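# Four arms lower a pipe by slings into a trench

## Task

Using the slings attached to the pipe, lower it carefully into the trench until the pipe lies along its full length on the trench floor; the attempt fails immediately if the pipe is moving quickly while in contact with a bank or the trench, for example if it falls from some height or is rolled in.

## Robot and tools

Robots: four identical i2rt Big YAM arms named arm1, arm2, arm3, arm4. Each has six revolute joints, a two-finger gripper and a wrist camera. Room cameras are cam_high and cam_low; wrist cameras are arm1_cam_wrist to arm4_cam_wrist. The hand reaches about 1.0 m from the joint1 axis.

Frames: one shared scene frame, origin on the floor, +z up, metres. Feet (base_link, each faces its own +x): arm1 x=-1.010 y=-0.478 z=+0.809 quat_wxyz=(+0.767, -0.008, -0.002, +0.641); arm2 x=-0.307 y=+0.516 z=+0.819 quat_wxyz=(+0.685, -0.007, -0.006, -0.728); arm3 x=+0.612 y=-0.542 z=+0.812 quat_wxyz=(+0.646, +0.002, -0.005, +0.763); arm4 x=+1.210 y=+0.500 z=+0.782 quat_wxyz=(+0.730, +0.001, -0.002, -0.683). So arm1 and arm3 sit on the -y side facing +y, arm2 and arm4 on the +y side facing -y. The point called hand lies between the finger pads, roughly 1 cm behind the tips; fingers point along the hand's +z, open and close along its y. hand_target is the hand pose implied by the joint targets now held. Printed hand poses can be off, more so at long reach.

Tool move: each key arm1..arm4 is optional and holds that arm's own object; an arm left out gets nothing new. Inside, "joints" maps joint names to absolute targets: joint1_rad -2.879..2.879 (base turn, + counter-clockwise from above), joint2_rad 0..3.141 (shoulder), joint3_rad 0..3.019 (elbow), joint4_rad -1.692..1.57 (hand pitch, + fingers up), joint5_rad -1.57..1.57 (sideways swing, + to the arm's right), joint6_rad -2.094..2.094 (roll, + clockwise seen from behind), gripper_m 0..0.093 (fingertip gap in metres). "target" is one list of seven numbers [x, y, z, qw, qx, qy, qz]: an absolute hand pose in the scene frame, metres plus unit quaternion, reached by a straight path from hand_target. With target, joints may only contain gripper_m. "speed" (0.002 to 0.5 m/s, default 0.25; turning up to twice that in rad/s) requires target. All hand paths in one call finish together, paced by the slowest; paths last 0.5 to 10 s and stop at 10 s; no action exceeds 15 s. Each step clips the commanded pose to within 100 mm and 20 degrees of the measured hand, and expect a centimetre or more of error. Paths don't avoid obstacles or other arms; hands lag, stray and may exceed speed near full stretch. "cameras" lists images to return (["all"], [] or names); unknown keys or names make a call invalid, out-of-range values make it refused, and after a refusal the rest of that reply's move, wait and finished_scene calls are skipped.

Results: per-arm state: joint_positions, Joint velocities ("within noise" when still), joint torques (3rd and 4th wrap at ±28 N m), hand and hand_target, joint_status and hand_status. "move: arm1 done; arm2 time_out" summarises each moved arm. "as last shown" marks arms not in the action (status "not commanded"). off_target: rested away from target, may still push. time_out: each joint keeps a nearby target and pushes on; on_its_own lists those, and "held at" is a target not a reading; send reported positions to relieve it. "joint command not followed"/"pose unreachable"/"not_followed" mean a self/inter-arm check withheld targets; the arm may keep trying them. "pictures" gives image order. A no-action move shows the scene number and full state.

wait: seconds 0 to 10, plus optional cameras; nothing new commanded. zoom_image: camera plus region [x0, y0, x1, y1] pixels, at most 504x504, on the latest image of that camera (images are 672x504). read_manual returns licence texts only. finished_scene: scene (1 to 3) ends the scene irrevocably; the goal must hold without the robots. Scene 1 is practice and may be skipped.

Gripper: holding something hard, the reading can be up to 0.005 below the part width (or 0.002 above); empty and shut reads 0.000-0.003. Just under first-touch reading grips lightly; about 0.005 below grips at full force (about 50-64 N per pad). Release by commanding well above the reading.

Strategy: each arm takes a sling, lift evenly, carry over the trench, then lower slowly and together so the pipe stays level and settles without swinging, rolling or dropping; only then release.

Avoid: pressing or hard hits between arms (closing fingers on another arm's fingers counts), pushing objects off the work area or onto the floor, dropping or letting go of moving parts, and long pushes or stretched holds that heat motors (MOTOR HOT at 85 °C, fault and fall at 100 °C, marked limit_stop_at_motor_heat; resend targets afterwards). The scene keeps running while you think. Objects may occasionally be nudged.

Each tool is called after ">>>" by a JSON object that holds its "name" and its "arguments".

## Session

>>> {"name": "move", "arguments": {"cameras": ["all"]}}

Scene clock: 0.00 s.
Joint torques (N m): no reading
Heat: arm1: hottest joint2_rad 31 °C; arm2: hottest gripper 29 °C; arm3: hottest joint2_rad 29 °C; arm4: hottest joint5_rad 29 °C.
Joint velocities: within noise
arm1.joint_positions: joint1_rad=-0.202 joint2_rad=+0.492 joint3_rad=+1.390 joint4_rad=-1.535 joint5_rad=-0.036 joint6_rad=-0.108 gripper_m=+0.09396
arm1.joint_status: not commanded
arm1.hand: x=-0.9651 y=-0.3268 z=+1.3301 quat_wxyz=(-0.380, +0.550, -0.704, -0.239) (m; scene frame)
arm1.hand_target: x=-0.9664 y=-0.3297 z=+1.3388 quat_wxyz=(-0.389, +0.547, -0.700, -0.244) (m; scene frame)
arm1.hand_status: not commanded
arm2.joint_positions: joint1_rad=+0.387 joint2_rad=+0.636 joint3_rad=+1.378 joint4_rad=-1.323 joint5_rad=+0.114 joint6_rad=-0.461 gripper_m=+0.09396
arm2.joint_status: not commanded
arm2.hand: x=-0.2468 y=+0.2878 z=+1.3570 quat_wxyz=(-0.276, -0.358, -0.799, +0.397) (m; scene frame)
arm2.hand_target: x=-0.2475 y=+0.2901 z=+1.3703 quat_wxyz=(-0.286, -0.356, -0.791, +0.407) (m; scene frame)
arm2.hand_status: not commanded
arm3.joint_positions: joint1_rad=-0.388 joint2_rad=+0.448 joint3_rad=+1.397 joint4_rad=-1.348 joint5_rad=-0.092 joint6_rad=-0.006 gripper_m=+0.09396
arm3.joint_status: not commanded
arm3.hand: x=+0.6302 y=-0.3905 z=+1.3846 quat_wxyz=(-0.413, +0.540, -0.630, -0.376) (m; scene frame)
arm3.hand_target: x=+0.6294 y=-0.3939 z=+1.3938 quat_wxyz=(-0.420, +0.536, -0.625, -0.381) (m; scene frame)
arm3.hand_status: not commanded
arm4.joint_positions: joint1_rad=+0.020 joint2_rad=+0.548 joint3_rad=+1.417 joint4_rad=-1.141 joint5_rad=-0.275 joint6_rad=+0.292 gripper_m=+0.09396
arm4.joint_status: not commanded
arm4.hand: x=+1.2711 y=+0.2947 z=+1.3960 quat_wxyz=(-0.559, -0.560, -0.560, +0.246) (m; scene frame)
arm4.hand_target: x=+1.2707 y=+0.2989 z=+1.4091 quat_wxyz=(-0.568, -0.551, -0.556, +0.254) (m; scene frame)
arm4.hand_status: not commanded
pictures: arm1_cam_wrist, arm2_cam_wrist, arm3_cam_wrist, arm4_cam_wrist, cam_high, cam_low

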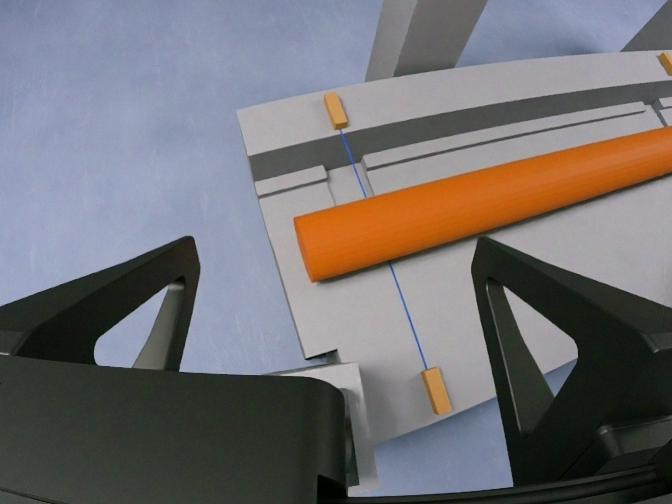

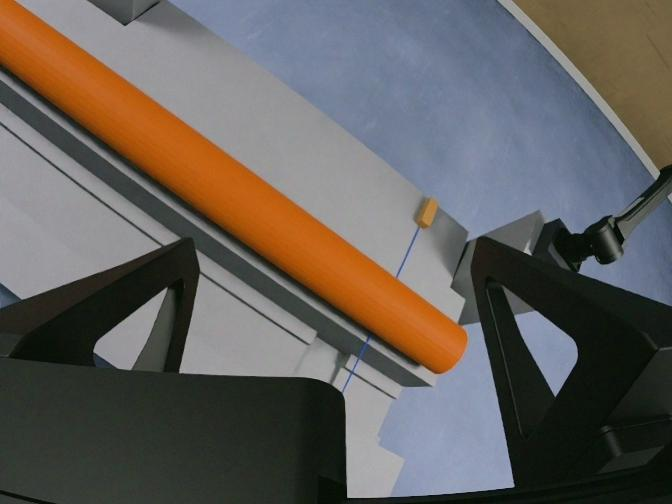

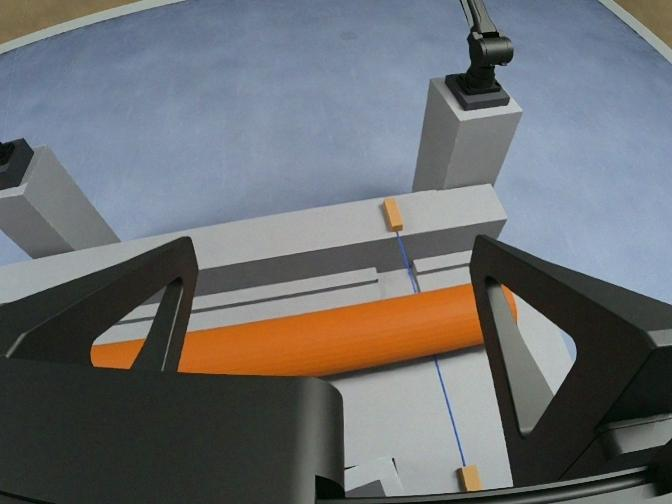

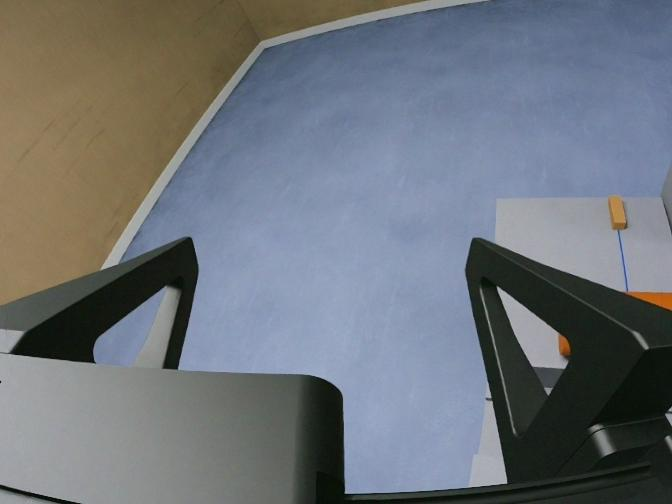

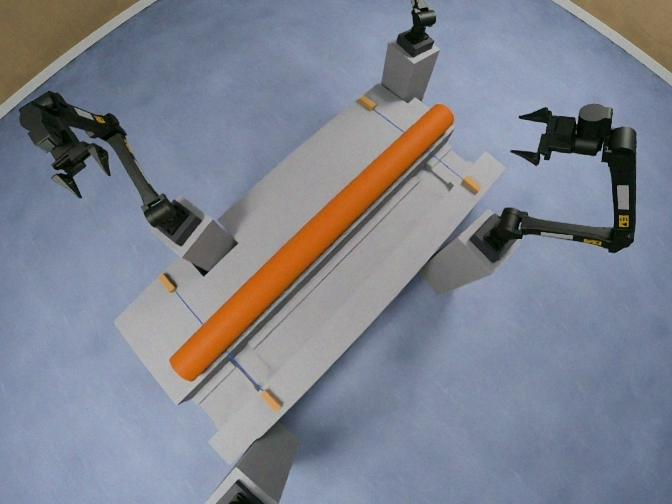

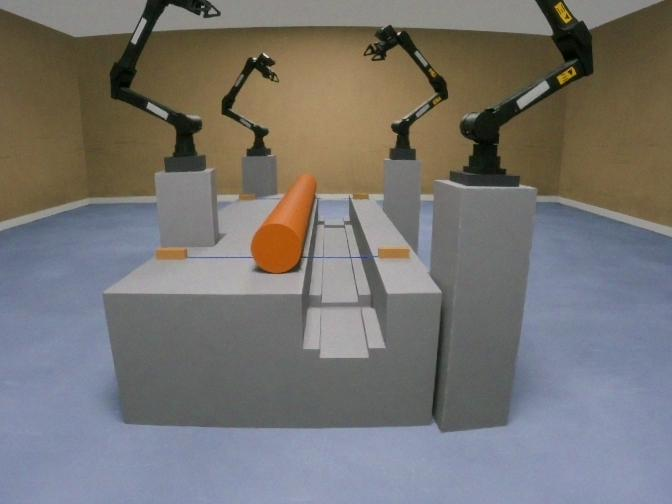

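>>> {"name": "move", "arguments": {"arm1": {"joints": {"joint1_rad": -1.384, "joint2_rad": 2.05, "joint3_rad": 0.74, "joint4_rad": -0.29, "joint5_rad": 0, "joint6_rad": -1.562, "gripper_m": 0.07}}, "arm2": {"joints": {"joint1_rad": -0.979, "joint2_rad": 2.19, "joint3_rad": 1.04, "joint4_rad": -0.45, "joint5_rad": 0, "joint6_rad": -1.036, "gripper_m": 0.07}}, "arm3": {"joints": {"joint1_rad": -1.598, "joint2_rad": 2.0, "joint3_rad": 0.52, "joint4_rad": -0.11, "joint5_rad": 0, "joint6_rad": -1.432, "gripper_m": 0.07}}, "arm4": {"joints": {"joint1_rad": -1.051, "joint2_rad": 2.02, "joint3_rad": 0.883, "joint4_rad": -0.455, "joint5_rad": 0, "joint6_rad": -0.968, "gripper_m": 0.07}}, "cameras": []}}

>>> {"name": "move", "arguments": {"arm1": {"target": [-0.640, -0.497, 0.580, 0, 0.7071, -0.7071, 0], "speed": 0.2}, "arm2": {"target": [-0.672, 0.300, 0.580, 0, -0.7071, -0.7071, 0], "speed": 0.2}, "arm3": {"target": [0.920, -0.515, 0.580, 0, 0.7071, -0.7071, 0], "speed": 0.2}, "arm4": {"target": [0.910, 0.295, 0.580, 0, -0.7071, -0.7071, 0], "speed": 0.2}, "cameras": ["all"]}}

Scene clock: 10.67 s.
Joint torques (N m): arm1=[0.32 -13.16 2.73 0.87 -0.14 -0.11] | arm2=[-0.26 -18.32 4.74 -0.05 -0.24 0.05] | arm3=[1.14 -12.92 1.14 0.34 -0.28 -0.07] | arm4=[0.62 -15.09 3.25 0.59 -0.03 -0.01]
Heat: arm1: hottest joint2_rad 31 °C; arm2: hottest joint3_rad 31 °C; arm3: hottest joint2_rad 29 °C; arm4: hottest joint3_rad 29 °C.
move: arm1 done; arm2 done; arm3 done; arm4 done
Joint velocities: within noise
arm1.joint_positions: joint1_rad=-1.387 joint2_rad=+2.038 joint3_rad=+0.738 joint4_rad=-0.302 joint5_rad=+0.001 joint6_rad=-1.553 gripper_m=+0.07010
arm1.joint_status: all done
arm1.hand: x=-0.6602 y=-0.4783 z=+0.6378 quat_wxyz=(+0.010, +0.703, -0.711, -0.002) (m; scene frame)
arm1.hand_target: x=-0.6598 y=-0.4773 z=+0.6340 quat_wxyz=(+0.009, +0.707, -0.707, -0.002) (m; scene frame)
arm1.hand_status: not commanded
arm2.joint_positions: joint1_rad=-0.984 joint2_rad=+2.203 joint3_rad=+1.035 joint4_rad=-0.462 joint5_rad=+0.002 joint6_rad=-1.029 gripper_m=+0.07007
arm2.joint_status: all done
arm2.hand: x=-0.6843 y=+0.2948 z=+0.6228 quat_wxyz=(-0.012, -0.712, -0.701, -0.022) (m; scene frame)
arm2.hand_target: x=-0.6921 y=+0.2878 z=+0.6290 quat_wxyz=(-0.009, -0.709, -0.705, -0.007) (m; scene frame)
arm2.hand_status: not commanded
arm3.joint_positions: joint1_rad=-1.597 joint2_rad=+1.998 joint3_rad=+0.516 joint4_rad=-0.120 joint5_rad=+0.001 joint6_rad=-1.424 gripper_m=+0.07011
arm3.joint_status: all done
arm3.hand: x=+0.8768 y=-0.5045 z=+0.6339 quat_wxyz=(+0.008, +0.704, -0.710, -0.011) (m; scene frame)
arm3.hand_target: x=+0.8811 y=-0.5039 z=+0.6335 quat_wxyz=(+0.003, +0.707, -0.707, -0.008) (m; scene frame)
arm3.hand_status: not commanded
arm4.joint_positions: joint1_rad=-1.056 joint2_rad=+2.035 joint3_rad=+0.883 joint4_rad=-0.468 joint5_rad=+0.001 joint6_rad=-0.955 gripper_m=+0.07012
arm4.joint_status: all done
arm4.hand: x=+0.8797 y=+0.2831 z=+0.6252 quat_wxyz=(-0.007, -0.719, -0.694, -0.025) (m; scene frame)
arm4.hand_target: x=+0.8745 y=+0.2772 z=+0.6307 quat_wxyz=(-0.004, -0.713, -0.701, -0.011) (m; scene frame)
arm4.hand_status: not commanded
pictures: none
No camera images: "cameras" was empty.

Scene clock: 11.77 s.
Joint torques (N m): arm1=[-0.15 -13.86 2.69 0.9 -0.15 -0.09] | arm2=[-0.03 -17.55 3.25 0.06 -0.08 0.06] | arm3=[0.79 -15.21 0.36 0.38 -0.1 -0.09] | arm4=[0.97 -13.92 1.95 0.68 0.11 0]
Heat: arm1: hottest joint2_rad 31 °C; arm2: hottest joint3_rad 31 °C; arm3: hottest joint2_rad 29 °C; arm4: hottest joint3_rad 29 °C.
move: arm1 done; arm2 done; arm3 done; arm4 off_target
Joint velocities: within noise
arm1.joint_positions: joint1_rad=-1.438 joint2_rad=+2.213 joint3_rad=+0.812 joint4_rad=-0.194 joint5_rad=-0.006 joint6_rad=-1.609 gripper_m=+0.07010
arm1.joint_status: not commanded
arm1.hand: x=-0.6458 y=-0.4959 z=+0.5849 quat_wxyz=(+0.004, +0.705, -0.709, -0.003) (m; scene frame)
arm1.hand_target: x=-0.6402 y=-0.4970 z=+0.5801 quat_wxyz=(+0.000, +0.707, -0.707, +0.000) (m; scene frame)
arm1.hand_status: done (0.008 m and 0.7 deg from the pose sent, 0.064 m and 1.3 deg at the start)
arm2.joint_positions: joint1_rad=-0.984 joint2_rad=+2.299 joint3_rad=+0.988 joint4_rad=-0.294 joint5_rad=+0.012 joint6_rad=-1.031 gripper_m=+0.07007
arm2.joint_status: not commanded
arm2.hand: x=-0.6668 y=+0.3062 z=+0.5768 quat_wxyz=(-0.004, -0.712, -0.702, -0.011) (m; scene frame)
arm2.hand_target: x=-0.6719 y=+0.3001 z=+0.5801 quat_wxyz=(+0.000, -0.707, -0.707, +0.000) (m; scene frame)
arm2.hand_status: done (0.009 m and 1.6 deg from the pose sent, 0.045 m and 3.0 deg at the start)
arm3.joint_positions: joint1_rad=-1.641 joint2_rad=+2.202 joint3_rad=+0.656 joint4_rad=-0.033 joint5_rad=+0.007 joint6_rad=-1.474 gripper_m=+0.07011
arm3.joint_status: not commanded
arm3.hand: x=+0.9190 y=-0.5127 z=+0.5816 quat_wxyz=(+0.001, +0.706, -0.708, -0.002) (m; scene frame)
arm3.hand_target: x=+0.9200 y=-0.5149 z=+0.5801 quat_wxyz=(+0.000, +0.707, -0.707, +0.000) (m; scene frame)
arm3.hand_status: done (0.003 m and 0.3 deg from the pose sent, 0.070 m and 1.7 deg at the start)
arm4.joint_positions: joint1_rad=-1.047 joint2_rad=+2.134 joint3_rad=+0.774 joint4_rad=-0.235 joint5_rad=+0.002 joint6_rad=-0.957 gripper_m=+0.07012
arm4.joint_status: not commanded
arm4.hand: x=+0.9151 y=+0.3024 z=+0.5763 quat_wxyz=(-0.004, -0.715, -0.699, -0.013) (m; scene frame)
arm4.hand_target: x=+0.9101 y=+0.2951 z=+0.5801 quat_wxyz=(+0.000, -0.707, -0.707, +0.000) (m; scene frame)
arm4.hand_status: off_target (0.010 m and 2.1 deg from the pose sent, 0.056 m and 3.6 deg at the start)
pictures: arm1_cam_wrist, arm2_cam_wrist, arm3_cam_wrist, arm4_cam_wrist, cam_high, cam_low

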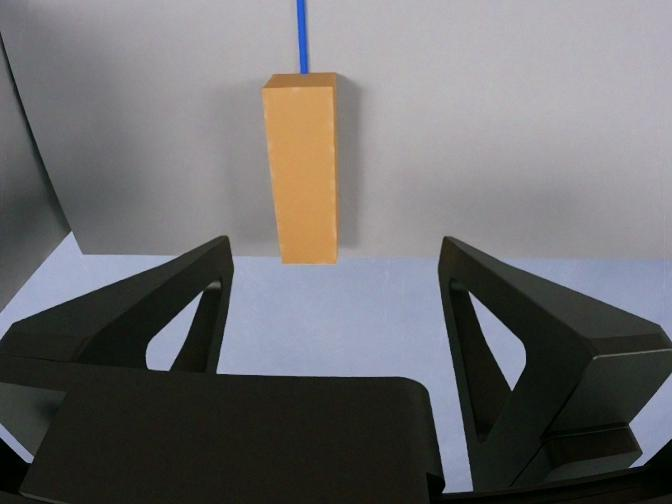

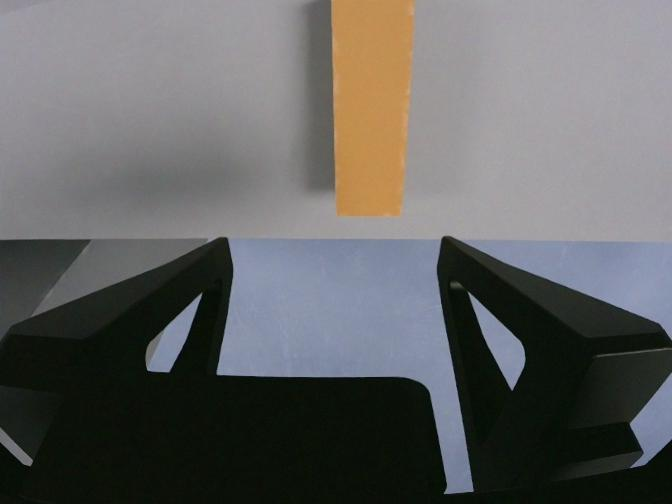

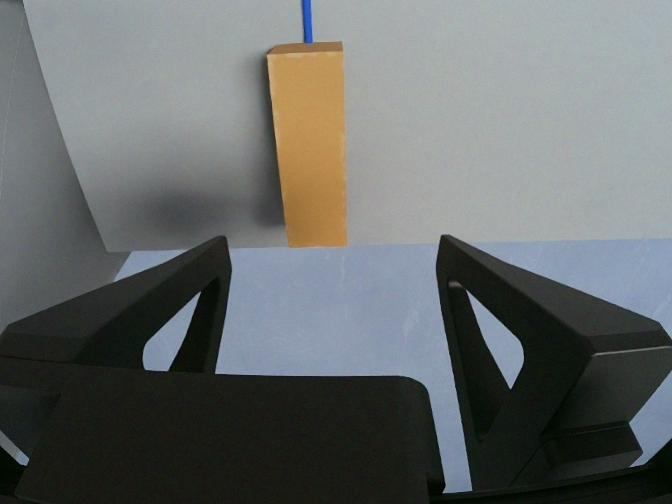

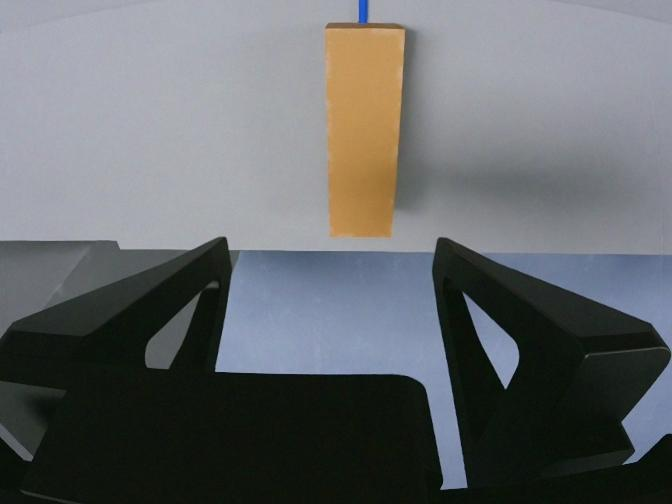

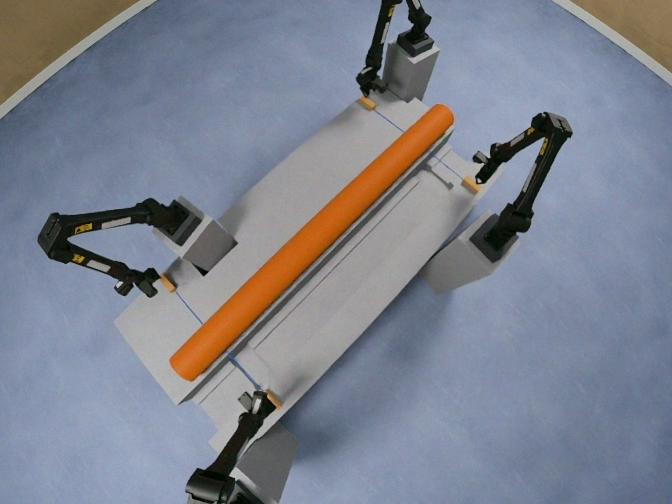

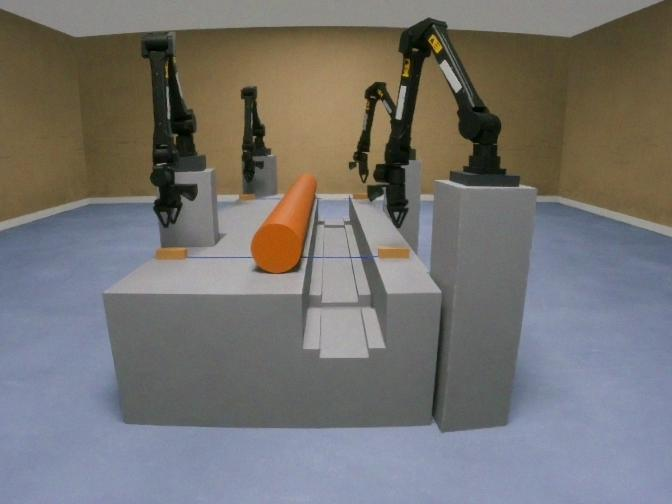

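>>> {"name": "move", "arguments": {"arm1": {"target": [-0.656, -0.527, 0.520, 0, 0.7071, -0.7071, 0], "speed": 0.2}, "arm2": {"target": [-0.691, 0.291, 0.524, 0, -0.7071, -0.7071, 0], "speed": 0.2}, "arm3": {"target": [0.908, -0.530, 0.520, 0, 0.7071, -0.7071, 0], "speed": 0.2}, "arm4": {"target": [0.895, 0.299, 0.524, 0, -0.7071, -0.7071, 0], "speed": 0.2}, "cameras": ["arm1_cam_wrist", "arm2_cam_wrist", "arm3_cam_wrist", "arm4_cam_wrist"]}}

Scene clock: 25.77 s.
Joint torques (N m): arm1=[0.03 -14.68 0.95 0.87 -0.12 -0.09] | arm2=[-0.5 -18.49 3.92 -0.01 -0.08 0.06] | arm3=[0.73 -16.21 -0.73 0.38 -0.11 -0.07] | arm4=[-0.44 -14.51 1.92 0.65 0.09 -0.01]
Heat: arm1: hottest joint2_rad 31 °C; arm2: hottest joint3_rad 30 °C; arm3: hottest joint2_rad 30 °C; arm4: hottest joint3_rad 29 °C.
move: arm1 done; arm2 off_target; arm3 done; arm4 off_target
Joint velocities: within noise
arm1.joint_positions: joint1_rad=-1.526 joint2_rad=+2.394 joint3_rad=+0.853 joint4_rad=-0.049 joint5_rad=-0.006 joint6_rad=-1.694 gripper_m=+0.07010
arm1.joint_status: not commanded
arm1.hand: x=-0.6571 y=-0.5270 z=+0.5245 quat_wxyz=(+0.002, +0.704, -0.711, -0.001) (m; scene frame)
arm1.hand_target: x=-0.6561 y=-0.5270 z=+0.5201 quat_wxyz=(+0.000, +0.707, -0.707, +0.000) (m; scene frame)
arm1.hand_status: done (0.005 m and 0.6 deg from the pose sent, 0.073 m and 0.7 deg at the start)
arm2.joint_positions: joint1_rad=-0.984 joint2_rad=+2.460 joint3_rad=+1.097 joint4_rad=-0.253 joint5_rad=+0.012 joint6_rad=-1.036 gripper_m=+0.07007
arm2.joint_status: not commanded
arm2.hand: x=-0.6775 y=+0.2992 z=+0.5206 quat_wxyz=(-0.005, -0.710, -0.704, -0.017) (m; scene frame)
arm2.hand_target: x=-0.6908 y=+0.2912 z=+0.5243 quat_wxyz=(+0.000, -0.707, -0.707, +0.000) (m; scene frame)
arm2.hand_status: off_target (0.016 m and 2.1 deg from the pose sent, 0.060 m and 1.6 deg at the start)
arm3.joint_positions: joint1_rad=-1.691 joint2_rad=+2.416 joint3_rad=+0.700 joint4_rad=+0.129 joint5_rad=+0.007 joint6_rad=-1.523 gripper_m=+0.07011
arm3.joint_status: not commanded
arm3.hand: x=+0.9038 y=-0.5281 z=+0.5201 quat_wxyz=(+0.004, +0.706, -0.708, -0.005) (m; scene frame)
arm3.hand_target: x=+0.9081 y=-0.5300 z=+0.5201 quat_wxyz=(+0.000, +0.707, -0.707, +0.000) (m; scene frame)
arm3.hand_status: done (0.005 m and 0.7 deg from the pose sent, 0.065 m and 0.3 deg at the start)
arm4.joint_positions: joint1_rad=-1.059 joint2_rad=+2.309 joint3_rad=+0.844 joint4_rad=-0.139 joint5_rad=+0.003 joint6_rad=-0.989 gripper_m=+0.07012
arm4.joint_status: not commanded
arm4.hand: x=+0.9096 y=+0.3038 z=+0.5205 quat_wxyz=(-0.004, -0.708, -0.706, -0.017) (m; scene frame)
arm4.hand_target: x=+0.8951 y=+0.2992 z=+0.5242 quat_wxyz=(+0.000, -0.707, -0.707, +0.000) (m; scene frame)
arm4.hand_status: off_target (0.016 m and 2.1 deg from the pose sent, 0.056 m and 2.0 deg at the start)
pictures: arm1_cam_wrist, arm2_cam_wrist, arm3_cam_wrist, arm4_cam_wrist

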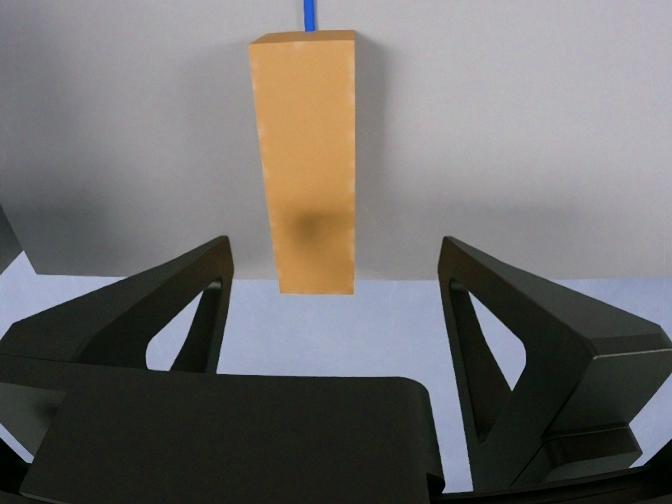

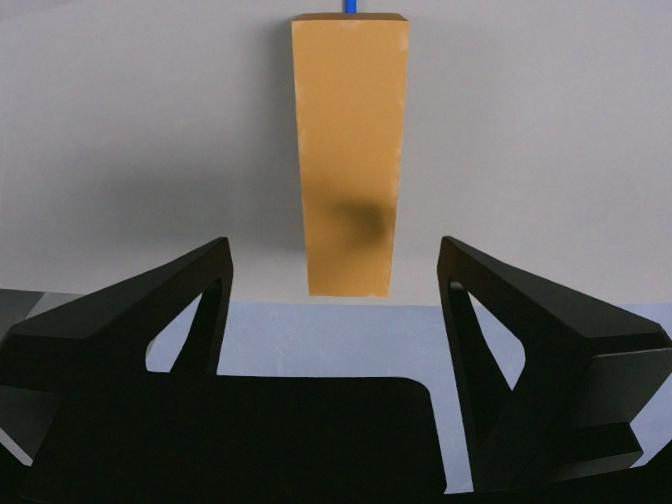

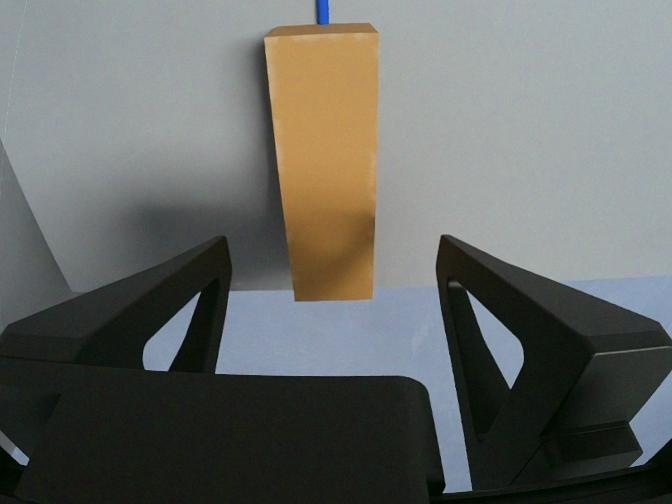

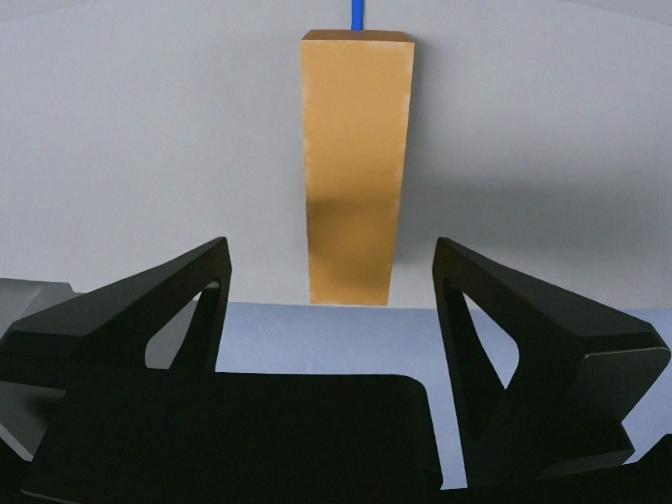

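>>> {"name": "move", "arguments": {"arm1": {"target": [-0.665, -0.526, 0.459, 0, 0.7071, -0.7071, 0], "speed": 0.1}, "arm2": {"target": [-0.698, 0.287, 0.467, 0, -0.7071, -0.7071, 0], "speed": 0.1}, "arm3": {"target": [0.908, -0.531, 0.463, 0, 0.7071, -0.7071, 0], "speed": 0.1}, "arm4": {"target": [0.888, 0.300, 0.468, 0, -0.7071, -0.7071, 0], "speed": 0.1}, "cameras": ["arm1_cam_wrist", "arm2_cam_wrist", "arm3_cam_wrist", "arm4_cam_wrist"]}}

Scene clock: 32.97 s.
Joint torques (N m): arm1=[-0.03 -14.45 0.08 0.96 -0.12 -0.11] | arm2=[-0.62 -18.67 3.55 0.08 -0.09 0.05] | arm3=[0.38 -16.15 -1.24 0.42 -0.11 -0.08] | arm4=[-0.38 -14.8 1.2 0.72 0.09 -0.01]
Heat: arm1: hottest joint2_rad 31 °C; arm2: hottest joint2_rad 30 °C; arm3: hottest joint2_rad 30 °C; arm4: hottest joint3_rad 29 °C.
move: arm1 done; arm2 off_target; arm3 done; arm4 off_target
Joint velocities: within noise
arm1.joint_positions: joint1_rad=-1.526 joint2_rad=+2.568 joint3_rad=+0.926 joint4_rad=+0.058 joint5_rad=-0.006 joint6_rad=-1.695 gripper_m=+0.07010
arm1.joint_status: not commanded
arm1.hand: x=-0.6617 y=-0.5269 z=+0.4663 quat_wxyz=(+0.000, +0.704, -0.710, +0.001) (m; scene frame)
arm1.hand_target: x=-0.6650 y=-0.5261 z=+0.4592 quat_wxyz=(+0.000, +0.707, -0.707, +0.000) (m; scene frame)
arm1.hand_status: done (0.008 m and 0.5 deg from the pose sent, 0.066 m and 0.6 deg at the start)
arm2.joint_positions: joint1_rad=-0.984 joint2_rad=+2.608 joint3_rad=+1.204 joint4_rad=-0.209 joint5_rad=+0.012 joint6_rad=-1.038 gripper_m=+0.07007
arm2.joint_status: not commanded
arm2.hand: x=-0.6858 y=+0.2935 z=+0.4662 quat_wxyz=(-0.005, -0.709, -0.705, -0.015) (m; scene frame)
arm2.hand_target: x=-0.6980 y=+0.2871 z=+0.4674 quat_wxyz=(+0.000, -0.707, -0.707, +0.000) (m; scene frame)
arm2.hand_status: off_target (0.014 m and 1.8 deg from the pose sent, 0.059 m and 2.1 deg at the start)
arm3.joint_positions: joint1_rad=-1.692 joint2_rad=+2.588 joint3_rad=+0.799 joint4_rad=+0.212 joint5_rad=+0.007 joint6_rad=-1.529 gripper_m=+0.07011
arm3.joint_status: not commanded
arm3.hand: x=+0.9083 y=-0.5276 z=+0.4659 quat_wxyz=(+0.000, +0.708, -0.706, -0.002) (m; scene frame)
arm3.hand_target: x=+0.9082 y=-0.5309 z=+0.4631 quat_wxyz=(+0.000, +0.707, -0.707, +0.000) (m; scene frame)
arm3.hand_status: done (0.004 m and 0.2 deg from the pose sent, 0.057 m and 0.8 deg at the start)
arm4.joint_positions: joint1_rad=-1.071 joint2_rad=+2.468 joint3_rad=+0.935 joint4_rad=-0.063 joint5_rad=+0.003 joint6_rad=-1.002 gripper_m=+0.07012
arm4.joint_status: not commanded
arm4.hand: x=+0.8998 y=+0.3023 z=+0.4671 quat_wxyz=(-0.004, -0.708, -0.706, -0.013) (m; scene frame)
arm4.hand_target: x=+0.8881 y=+0.3001 z=+0.4681 quat_wxyz=(+0.000, -0.707, -0.707, +0.000) (m; scene frame)
arm4.hand_status: off_target (0.012 m and 1.6 deg from the pose sent, 0.057 m and 2.0 deg at the start)
pictures: arm1_cam_wrist, arm2_cam_wrist, arm3_cam_wrist, arm4_cam_wrist

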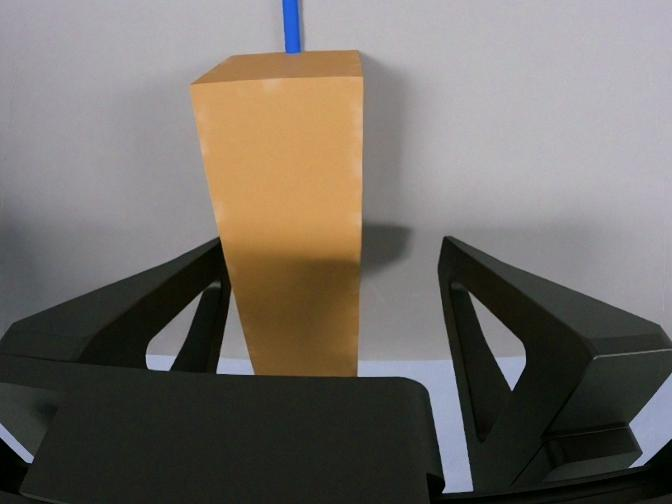

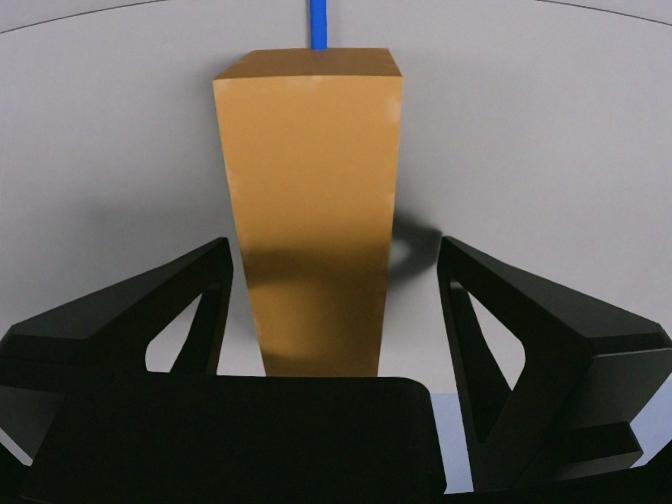

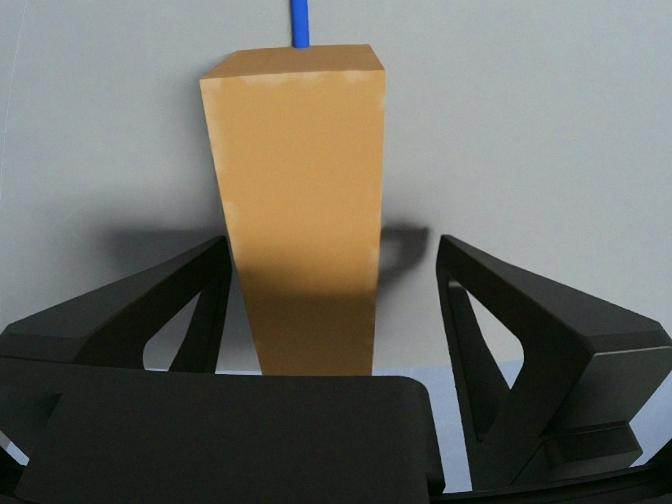

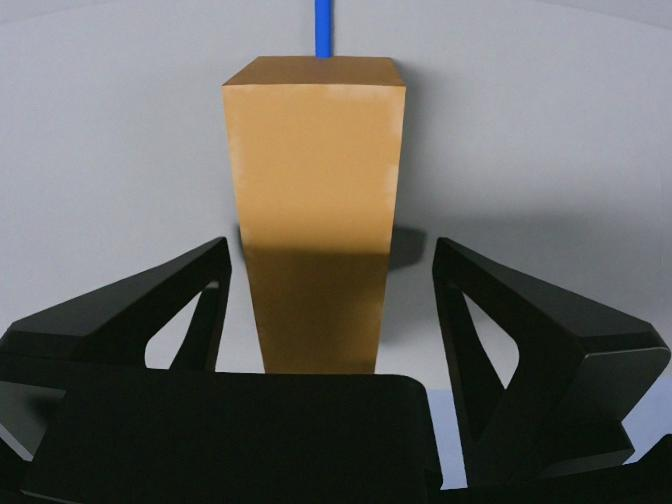

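>>> {"name": "move", "arguments": {"arm1": {"target": [-0.681, -0.526, 0.459, 0, 0.7071, -0.7071, 0], "speed": 0.1}, "arm2": {"joints": {"gripper_m": 0.015}}, "arm3": {"joints": {"gripper_m": 0.015}}, "arm4": {"joints": {"gripper_m": 0.015}}, "cameras": []}}

>>> {"name": "move", "arguments": {"arm1": {"joints": {"gripper_m": 0.015}}, "cameras": ["arm1_cam_wrist"]}}

Scene clock: 39.13 s.
Joint torques (N m): arm1=[-0.15 -13.92 -0.9 0.9 -0.12 -0.09] | arm2=[-0.67 -18.73 3.32 0.03 -0.11 0.07] | arm3=[0.38 -16.09 -1.28 0.38 -0.11 -0.05] | arm4=[-0.5 -14.8 1.1 0.68 0.07 0.01]
Heat: arm1: hottest joint2_rad 31 °C; arm2: hottest joint2_rad 30 °C; arm3: hottest joint2_rad 31 °C; arm4: hottest joint3_rad 29 °C.
move: arm1 off_target; arm2 off_target; arm3 off_target; arm4 off_target
Joint velocities: within noise
arm1.joint_positions: joint1_rad=-1.526 joint2_rad=+2.568 joint3_rad=+0.897 joint4_rad=+0.101 joint5_rad=-0.006 joint6_rad=-1.700 gripper_m=+0.07010
arm1.joint_status: not commanded
arm1.hand: x=-0.6696 y=-0.5258 z=+0.4671 quat_wxyz=(-0.005, +0.706, -0.709, +0.007) (m; scene frame)
arm1.hand_target: x=-0.6812 y=-0.5259 z=+0.4594 quat_wxyz=(+0.000, +0.707, -0.707, +0.000) (m; scene frame)
arm1.hand_status: off_target (0.014 m and 1.0 deg from the pose sent, 0.021 m and 0.5 deg at the start)
arm2.joint_positions: joint1_rad=-0.984 joint2_rad=+2.608 joint3_rad=+1.208 joint4_rad=-0.207 joint5_rad=+0.013 joint6_rad=-1.039 gripper_m=+0.03475
arm2.joint_status: gripper_m off_target (ended at +0.03478, target +0.01500)
arm2.hand: x=-0.6881 y=+0.2923 z=+0.4665 quat_wxyz=(-0.004, -0.709, -0.705, -0.012) (m; scene frame)
arm2.hand_target: x=-0.6978 y=+0.2871 z=+0.4673 quat_wxyz=(+0.000, -0.707, -0.707, +0.000) (m; scene frame)
arm2.hand_status: not commanded
arm3.joint_positions: joint1_rad=-1.692 joint2_rad=+2.588 joint3_rad=+0.799 joint4_rad=+0.213 joint5_rad=+0.007 joint6_rad=-1.531 gripper_m=+0.03484
arm3.joint_status: gripper_m off_target (ended at +0.03487, target +0.01500)
arm3.hand: x=+0.9085 y=-0.5277 z=+0.4659 quat_wxyz=(+0.000, +0.709, -0.706, -0.001) (m; scene frame)
arm3.hand_target: x=+0.9079 y=-0.5310 z=+0.4631 quat_wxyz=(+0.000, +0.707, -0.707, +0.000) (m; scene frame)
arm3.hand_status: not commanded
arm4.joint_positions: joint1_rad=-1.071 joint2_rad=+2.468 joint3_rad=+0.936 joint4_rad=-0.062 joint5_rad=+0.003 joint6_rad=-1.004 gripper_m=+0.03495
arm4.joint_status: gripper_m off_target (ended at +0.03498, target +0.01500)
arm4.hand: x=+0.8987 y=+0.3017 z=+0.4672 quat_wxyz=(-0.003, -0.707, -0.707, -0.012) (m; scene frame)
arm4.hand_target: x=+0.8881 y=+0.3002 z=+0.4682 quat_wxyz=(+0.000, -0.707, -0.707, +0.000) (m; scene frame)
arm4.hand_status: not commanded
pictures: none
No camera images: "cameras" was empty.

Scene clock: 39.73 s.
Joint torques (N m): arm1=[-0.56 -14.15 -0.77 0.98 -0.13 -0.08] | arm2=[-0.67 -18.67 3.33 -0.01 -0.11 0.06] | arm3=[0.56 -16.03 -1.26 0.35 -0.12 -0.04] | arm4=[-0.44 -14.8 1.09 0.7 0.08 0.02]
Heat: arm1: hottest joint2_rad 31 °C; arm2: hottest joint2_rad 30 °C; arm3: hottest joint2_rad 31 °C; arm4: hottest joint3_rad 29 °C.
move: arm1 off_target
Joint velocities: within noise
arm1.joint_positions: joint1_rad=-1.526 joint2_rad=+2.568 joint3_rad=+0.896 joint4_rad=+0.102 joint5_rad=-0.007 joint6_rad=-1.701 gripper_m=+0.03405
arm1.joint_status: gripper_m off_target (ended at +0.03408, target +0.01500)
arm1.hand: x=-0.6697 y=-0.5257 z=+0.4671 quat_wxyz=(-0.005, +0.706, -0.708, +0.007) (m; scene frame)
arm1.hand_target: x=-0.6811 y=-0.5259 z=+0.4594 quat_wxyz=(+0.000, +0.707, -0.707, +0.000) (m; scene frame)
arm1.hand_status: not commanded
arm2, arm3, arm4: as last shown
pictures: arm1_cam_wrist

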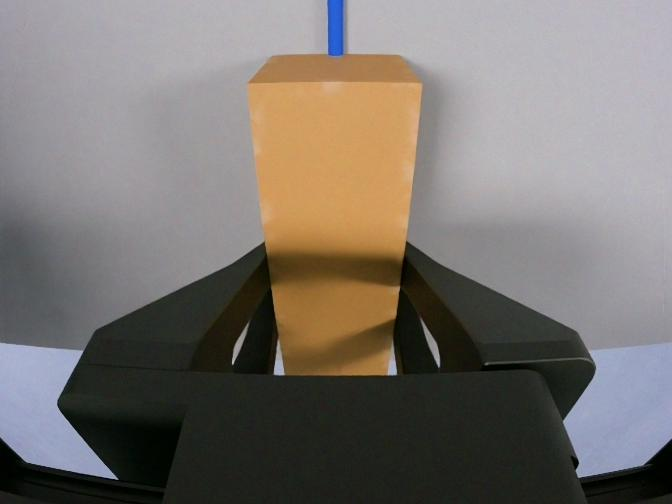

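>>> {"name": "move", "arguments": {"arm1": {"target": [-0.660, -0.348, 0.735, 0, 0.7071, -0.7071, 0], "speed": 0.18}, "arm2": {"target": [-0.694, 0.125, 0.742, 0, -0.7071, -0.7071, 0], "speed": 0.18}, "arm3": {"target": [0.916, -0.348, 0.734, 0, 0.7071, -0.7071, 0], "speed": 0.18}, "arm4": {"target": [0.886, 0.127, 0.747, 0, -0.7071, -0.7071, 0], "speed": 0.18}, "cameras": ["cam_low"]}}

>>> {"name": "move", "arguments": {"arm1": {"target": [-0.654, -0.348, 0.775, 0, 0.7071, -0.7071, 0], "speed": 0.06}, "arm2": {"target": [-0.697, 0.125, 0.818, 0, -0.7071, -0.7071, 0], "speed": 0.06}, "arm3": {"target": [0.922, -0.348, 0.772, 0, 0.7071, -0.7071, 0], "speed": 0.06}, "arm4": {"target": [0.881, 0.127, 0.828, 0, -0.7071, -0.7071, 0], "speed": 0.06}, "cameras": ["cam_low"]}}

Scene clock: 53.43 s.
Joint torques (N m): arm1=[0.03 -12.86 6.38 0.02 -0.11 0.08] | arm2=[-0.44 -21.3 11.04 -1.07 -0.18 0.19] | arm3=[1.49 -15.27 5.61 -0.39 -0.24 0.1] | arm4=[0.56 -17.2 8.61 -0.25 0.07 0.28]
Heat: arm1: hottest joint2_rad 32 °C; arm2: hottest joint2_rad 31 °C; arm3: hottest joint2_rad 32 °C; arm4: hottest joint3_rad 29 °C.
move: arm1 off_target; arm2 off_target; arm3 off_target; arm4 off_target
Joint velocities: within noise
arm1.joint_positions: joint1_rad=-1.042 joint2_rad=+1.781 joint3_rad=+0.763 joint4_rad=-0.580 joint5_rad=-0.013 joint6_rad=-1.227 gripper_m=+0.03405
arm1.joint_status: not commanded
arm1.hand: x=-0.6707 y=-0.3531 z=+0.7281 quat_wxyz=(+0.008, +0.710, -0.705, -0.004) (m; scene frame)
arm1.hand_target: x=-0.6601 y=-0.3481 z=+0.7351 quat_wxyz=(+0.000, +0.707, -0.707, +0.000) (m; scene frame)
arm1.hand_status: off_target (0.014 m and 1.1 deg from the pose sent, 0.322 m and 1.0 deg at the start)
arm2.joint_positions: joint1_rad=-0.718 joint2_rad=+2.122 joint3_rad=+1.311 joint4_rad=-0.818 joint5_rad=+0.011 joint6_rad=-0.784 gripper_m=+0.03475
arm2.joint_status: not commanded
arm2.hand: x=-0.6791 y=+0.1414 z=+0.7217 quat_wxyz=(+0.000, -0.705, -0.709, -0.022) (m; scene frame)
arm2.hand_target: x=-0.6935 y=+0.1255 z=+0.7423 quat_wxyz=(+0.000, -0.707, -0.707, +0.000) (m; scene frame)
arm2.hand_status: off_target (0.030 m and 2.6 deg from the pose sent, 0.322 m and 1.5 deg at the start)
arm3.joint_positions: joint1_rad=-1.167 joint2_rad=+1.769 joint3_rad=+0.726 joint4_rad=-0.556 joint5_rad=+0.007 joint6_rad=-1.007 gripper_m=+0.03484
arm3.joint_status: not commanded
arm3.hand: x=+0.9067 y=-0.3555 z=+0.7272 quat_wxyz=(+0.010, +0.709, -0.705, -0.002) (m; scene frame)
arm3.hand_target: x=+0.9158 y=-0.3482 z=+0.7340 quat_wxyz=(+0.000, +0.707, -0.707, +0.000) (m; scene frame)
arm3.hand_status: off_target (0.014 m and 1.2 deg from the pose sent, 0.323 m and 0.3 deg at the start)
arm4.joint_positions: joint1_rad=-0.782 joint2_rad=+1.921 joint3_rad=+1.127 joint4_rad=-0.824 joint5_rad=+0.003 joint6_rad=-0.725 gripper_m=+0.03495
arm4.joint_status: not commanded
arm4.hand: x=+0.8994 y=+0.1446 z=+0.7266 quat_wxyz=(+0.001, -0.704, -0.710, -0.024) (m; scene frame)
arm4.hand_target: x=+0.8865 y=+0.1276 z=+0.7474 quat_wxyz=(+0.000, -0.707, -0.707, +0.000) (m; scene frame)
arm4.hand_status: off_target (0.030 m and 2.8 deg from the pose sent, 0.330 m and 1.4 deg at the start)
pictures: cam_low

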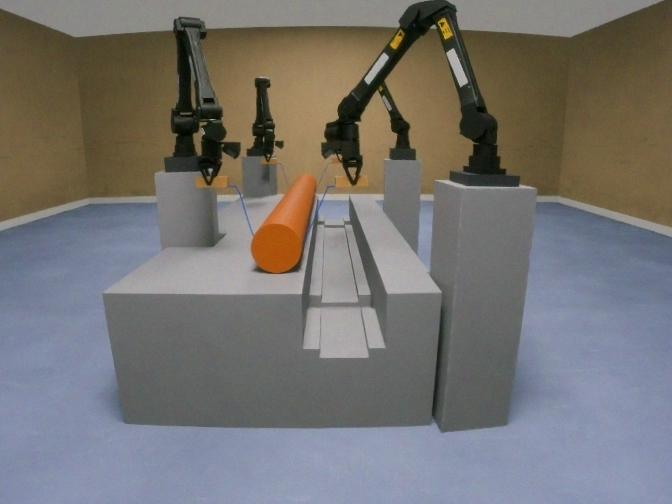

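Scene clock: 55.37 s.
Joint torques (N m): arm1=[-0.79 -16.62 8.5 -0.44 -0.11 -0.04] | arm2=[-1.2 -27.58 12.85 -2.52 -0.01 0.06] | arm3=[0.79 -19.14 7.24 -0.81 -0.23 0.01] | arm4=[-0.26 -23.71 10.92 -1.91 0.16 0.16]
Heat: arm1: hottest joint2_rad 32 °C; arm2: hottest joint2_rad 31 °C; arm3: hottest joint2_rad 32 °C; arm4: hottest joint3_rad 29 °C.
move: arm1 off_target; arm2 off_target; arm3 off_target; arm4 off_target
Joint velocities: within noise
arm1.joint_positions: joint1_rad=-1.041 joint2_rad=+1.736 joint3_rad=+0.771 joint4_rad=-0.691 joint5_rad=-0.013 joint6_rad=-1.224 gripper_m=+0.03405
arm1.joint_status: not commanded
arm1.hand: x=-0.6838 y=-0.3575 z=+0.7460 quat_wxyz=(+0.034, +0.708, -0.705, -0.016) (m; scene frame)
arm1.hand_target: x=-0.6552 y=-0.3484 z=+0.7747 quat_wxyz=(+0.000, +0.707, -0.707, +0.000) (m; scene frame)
arm1.hand_status: off_target (0.043 m and 4.3 deg from the pose sent, 0.050 m and 1.1 deg at the start)
arm2.joint_positions: joint1_rad=-0.711 joint2_rad=+2.073 joint3_rad=+1.329 joint4_rad=-0.937 joint5_rad=+0.008 joint6_rad=-0.774 gripper_m=+0.03463
arm2.joint_status: not commanded
arm2.hand: x=-0.6694 y=+0.1456 z=+0.7528 quat_wxyz=(-0.001, -0.706, -0.707, -0.049) (m; scene frame)
arm2.hand_target: x=-0.6947 y=+0.1273 z=+0.8163 quat_wxyz=(+0.000, -0.707, -0.707, +0.001) (m; scene frame)
arm2.hand_status: off_target (0.074 m and 5.6 deg from the pose sent, 0.099 m and 2.6 deg at the start)
arm3.joint_positions: joint1_rad=-1.167 joint2_rad=+1.724 joint3_rad=+0.738 joint4_rad=-0.668 joint5_rad=+0.007 joint6_rad=-1.007 gripper_m=+0.03484
arm3.joint_status: not commanded
arm3.hand: x=+0.8971 y=-0.3617 z=+0.7454 quat_wxyz=(+0.037, +0.708, -0.705, -0.008) (m; scene frame)
arm3.hand_target: x=+0.9211 y=-0.3487 z=+0.7716 quat_wxyz=(+0.000, +0.707, -0.707, +0.000) (m; scene frame)
arm3.hand_status: off_target (0.039 m and 4.3 deg from the pose sent, 0.048 m and 1.2 deg at the start)
arm4.joint_positions: joint1_rad=-0.777 joint2_rad=+1.871 joint3_rad=+1.170 joint4_rad=-0.974 joint5_rad=+0.002 joint6_rad=-0.720 gripper_m=+0.03495
arm4.joint_status: not commanded
arm4.hand: x=+0.9058 y=+0.1477 z=+0.7627 quat_wxyz=(+0.002, -0.703, -0.710, -0.053) (m; scene frame)
arm4.hand_target: x=+0.8833 y=+0.1295 z=+0.8257 quat_wxyz=(+0.000, -0.707, -0.707, +0.001) (m; scene frame)
arm4.hand_status: off_target (0.073 m and 6.1 deg from the pose sent, 0.105 m and 2.8 deg at the start)
pictures: cam_low

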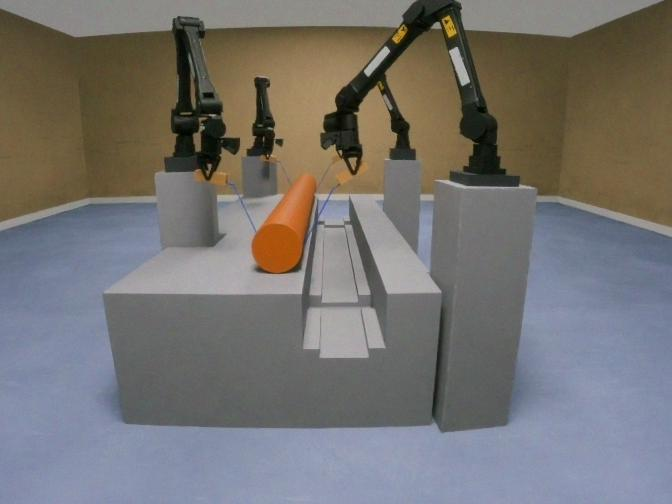

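>>> {"name": "move", "arguments": {"arm1": {"target": [-0.650, -0.348, 0.862, 0, 0.7071, -0.7071, 0], "speed": 0.08}, "arm2": {"target": [-0.703, 0.124, 0.896, 0, -0.7071, -0.7071, 0], "speed": 0.08}, "arm3": {"target": [0.927, -0.346, 0.856, 0, 0.7071, -0.7071, 0], "speed": 0.08}, "arm4": {"target": [0.880, 0.124, 0.900, 0, -0.7071, -0.7071, 0], "speed": 0.08}, "cameras": ["cam_low"]}}

>>> {"name": "zoom_image", "arguments": {"camera": "cam_low", "region": [160, 130, 400, 330]}}

Scene clock: 62.53 s.
Joint torques (N m): arm1=[-2.78 -18.61 11.23 -1.76 0.63 -0.13] | arm2=[-2.08 -30.21 15.34 -3.55 0.23 -0.03] | arm3=[-0.44 -20.78 9.65 -1.91 0.32 -0.07] | arm4=[-0.38 -25.64 12.94 -2.69 0.28 0.1]
Heat: arm1: hottest joint2_rad 32 °C; arm2: hottest joint3_rad 33 °C; arm3: hottest joint2_rad 32 °C; arm4: hottest joint3_rad 31 °C.
move: arm1 off_target; arm2 off_target; arm3 off_target; arm4 off_target
Joint velocities: within noise
arm1.joint_positions: joint1_rad=-1.024 joint2_rad=+1.599 joint3_rad=+0.840 joint4_rad=-0.913 joint5_rad=-0.029 joint6_rad=-1.217 gripper_m=+0.03405
arm1.joint_status: not commanded
arm1.hand: x=-0.6828 y=-0.3470 z=+0.8119 quat_wxyz=(+0.038, +0.711, -0.702, -0.026) (m; scene frame)
arm1.hand_target: x=-0.6525 y=-0.3484 z=+0.8594 quat_wxyz=(+0.000, +0.707, -0.707, +0.001) (m; scene frame)
arm1.hand_status: off_target (0.060 m and 5.3 deg from the pose sent, 0.121 m and 4.4 deg at the start)
arm2.joint_positions: joint1_rad=-0.704 joint2_rad=+2.015 joint3_rad=+1.395 joint4_rad=-1.084 joint5_rad=+0.004 joint6_rad=-0.769 gripper_m=+0.03462
arm2.joint_status: not commanded
arm2.hand: x=-0.6709 y=+0.1386 z=+0.8040 quat_wxyz=(-0.002, -0.704, -0.707, -0.060) (m; scene frame)
arm2.hand_target: x=-0.6987 y=+0.1277 z=+0.8915 quat_wxyz=(+0.001, -0.707, -0.707, +0.001) (m; scene frame)
arm2.hand_status: off_target (0.099 m and 6.9 deg from the pose sent, 0.149 m and 5.6 deg at the start; pose on its path clipped on 26 of 56 steps)
arm3.joint_positions: joint1_rad=-1.152 joint2_rad=+1.586 joint3_rad=+0.811 joint4_rad=-0.896 joint5_rad=-0.005 joint6_rad=-1.000 gripper_m=+0.03483
arm3.joint_status: not commanded
arm3.hand: x=+0.8986 y=-0.3524 z=+0.8110 quat_wxyz=(+0.044, +0.711, -0.702, -0.015) (m; scene frame)
arm3.hand_target: x=+0.9252 y=-0.3467 z=+0.8538 quat_wxyz=(+0.000, +0.707, -0.707, +0.001) (m; scene frame)
arm3.hand_status: off_target (0.054 m and 5.4 deg from the pose sent, 0.116 m and 4.3 deg at the start)
arm4.joint_positions: joint1_rad=-0.769 joint2_rad=+1.815 joint3_rad=+1.245 joint4_rad=-1.127 joint5_rad=+0.000 joint6_rad=-0.711 gripper_m=+0.03495
arm4.joint_status: not commanded
arm4.hand: x=+0.9055 y=+0.1414 z=+0.8133 quat_wxyz=(+0.002, -0.703, -0.709, -0.063) (m; scene frame)
arm4.hand_target: x=+0.8839 y=+0.1281 z=+0.8952 quat_wxyz=(+0.001, -0.707, -0.707, +0.001) (m; scene frame)
arm4.hand_status: off_target (0.092 m and 7.3 deg from the pose sent, 0.142 m and 6.1 deg at the start)
pictures: cam_low

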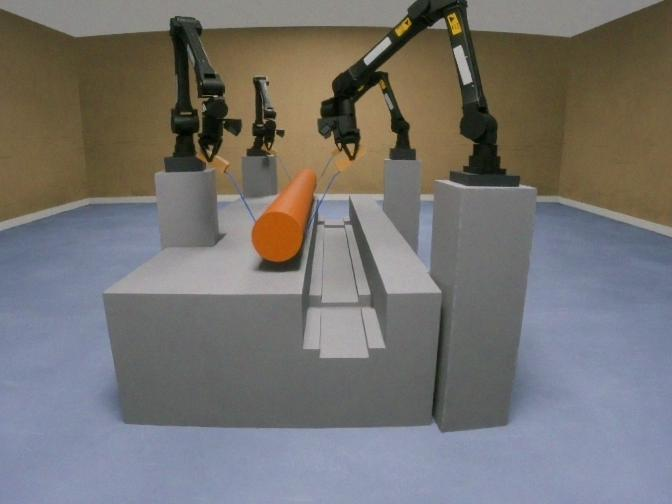

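Scaled by 2.100.

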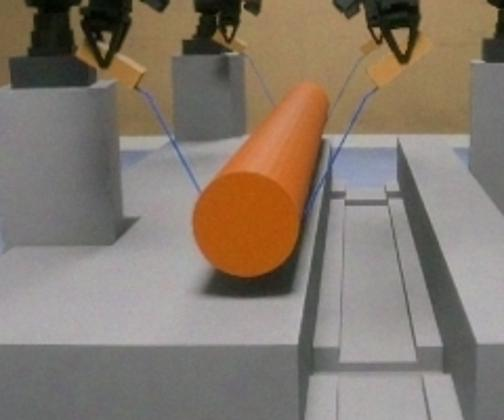

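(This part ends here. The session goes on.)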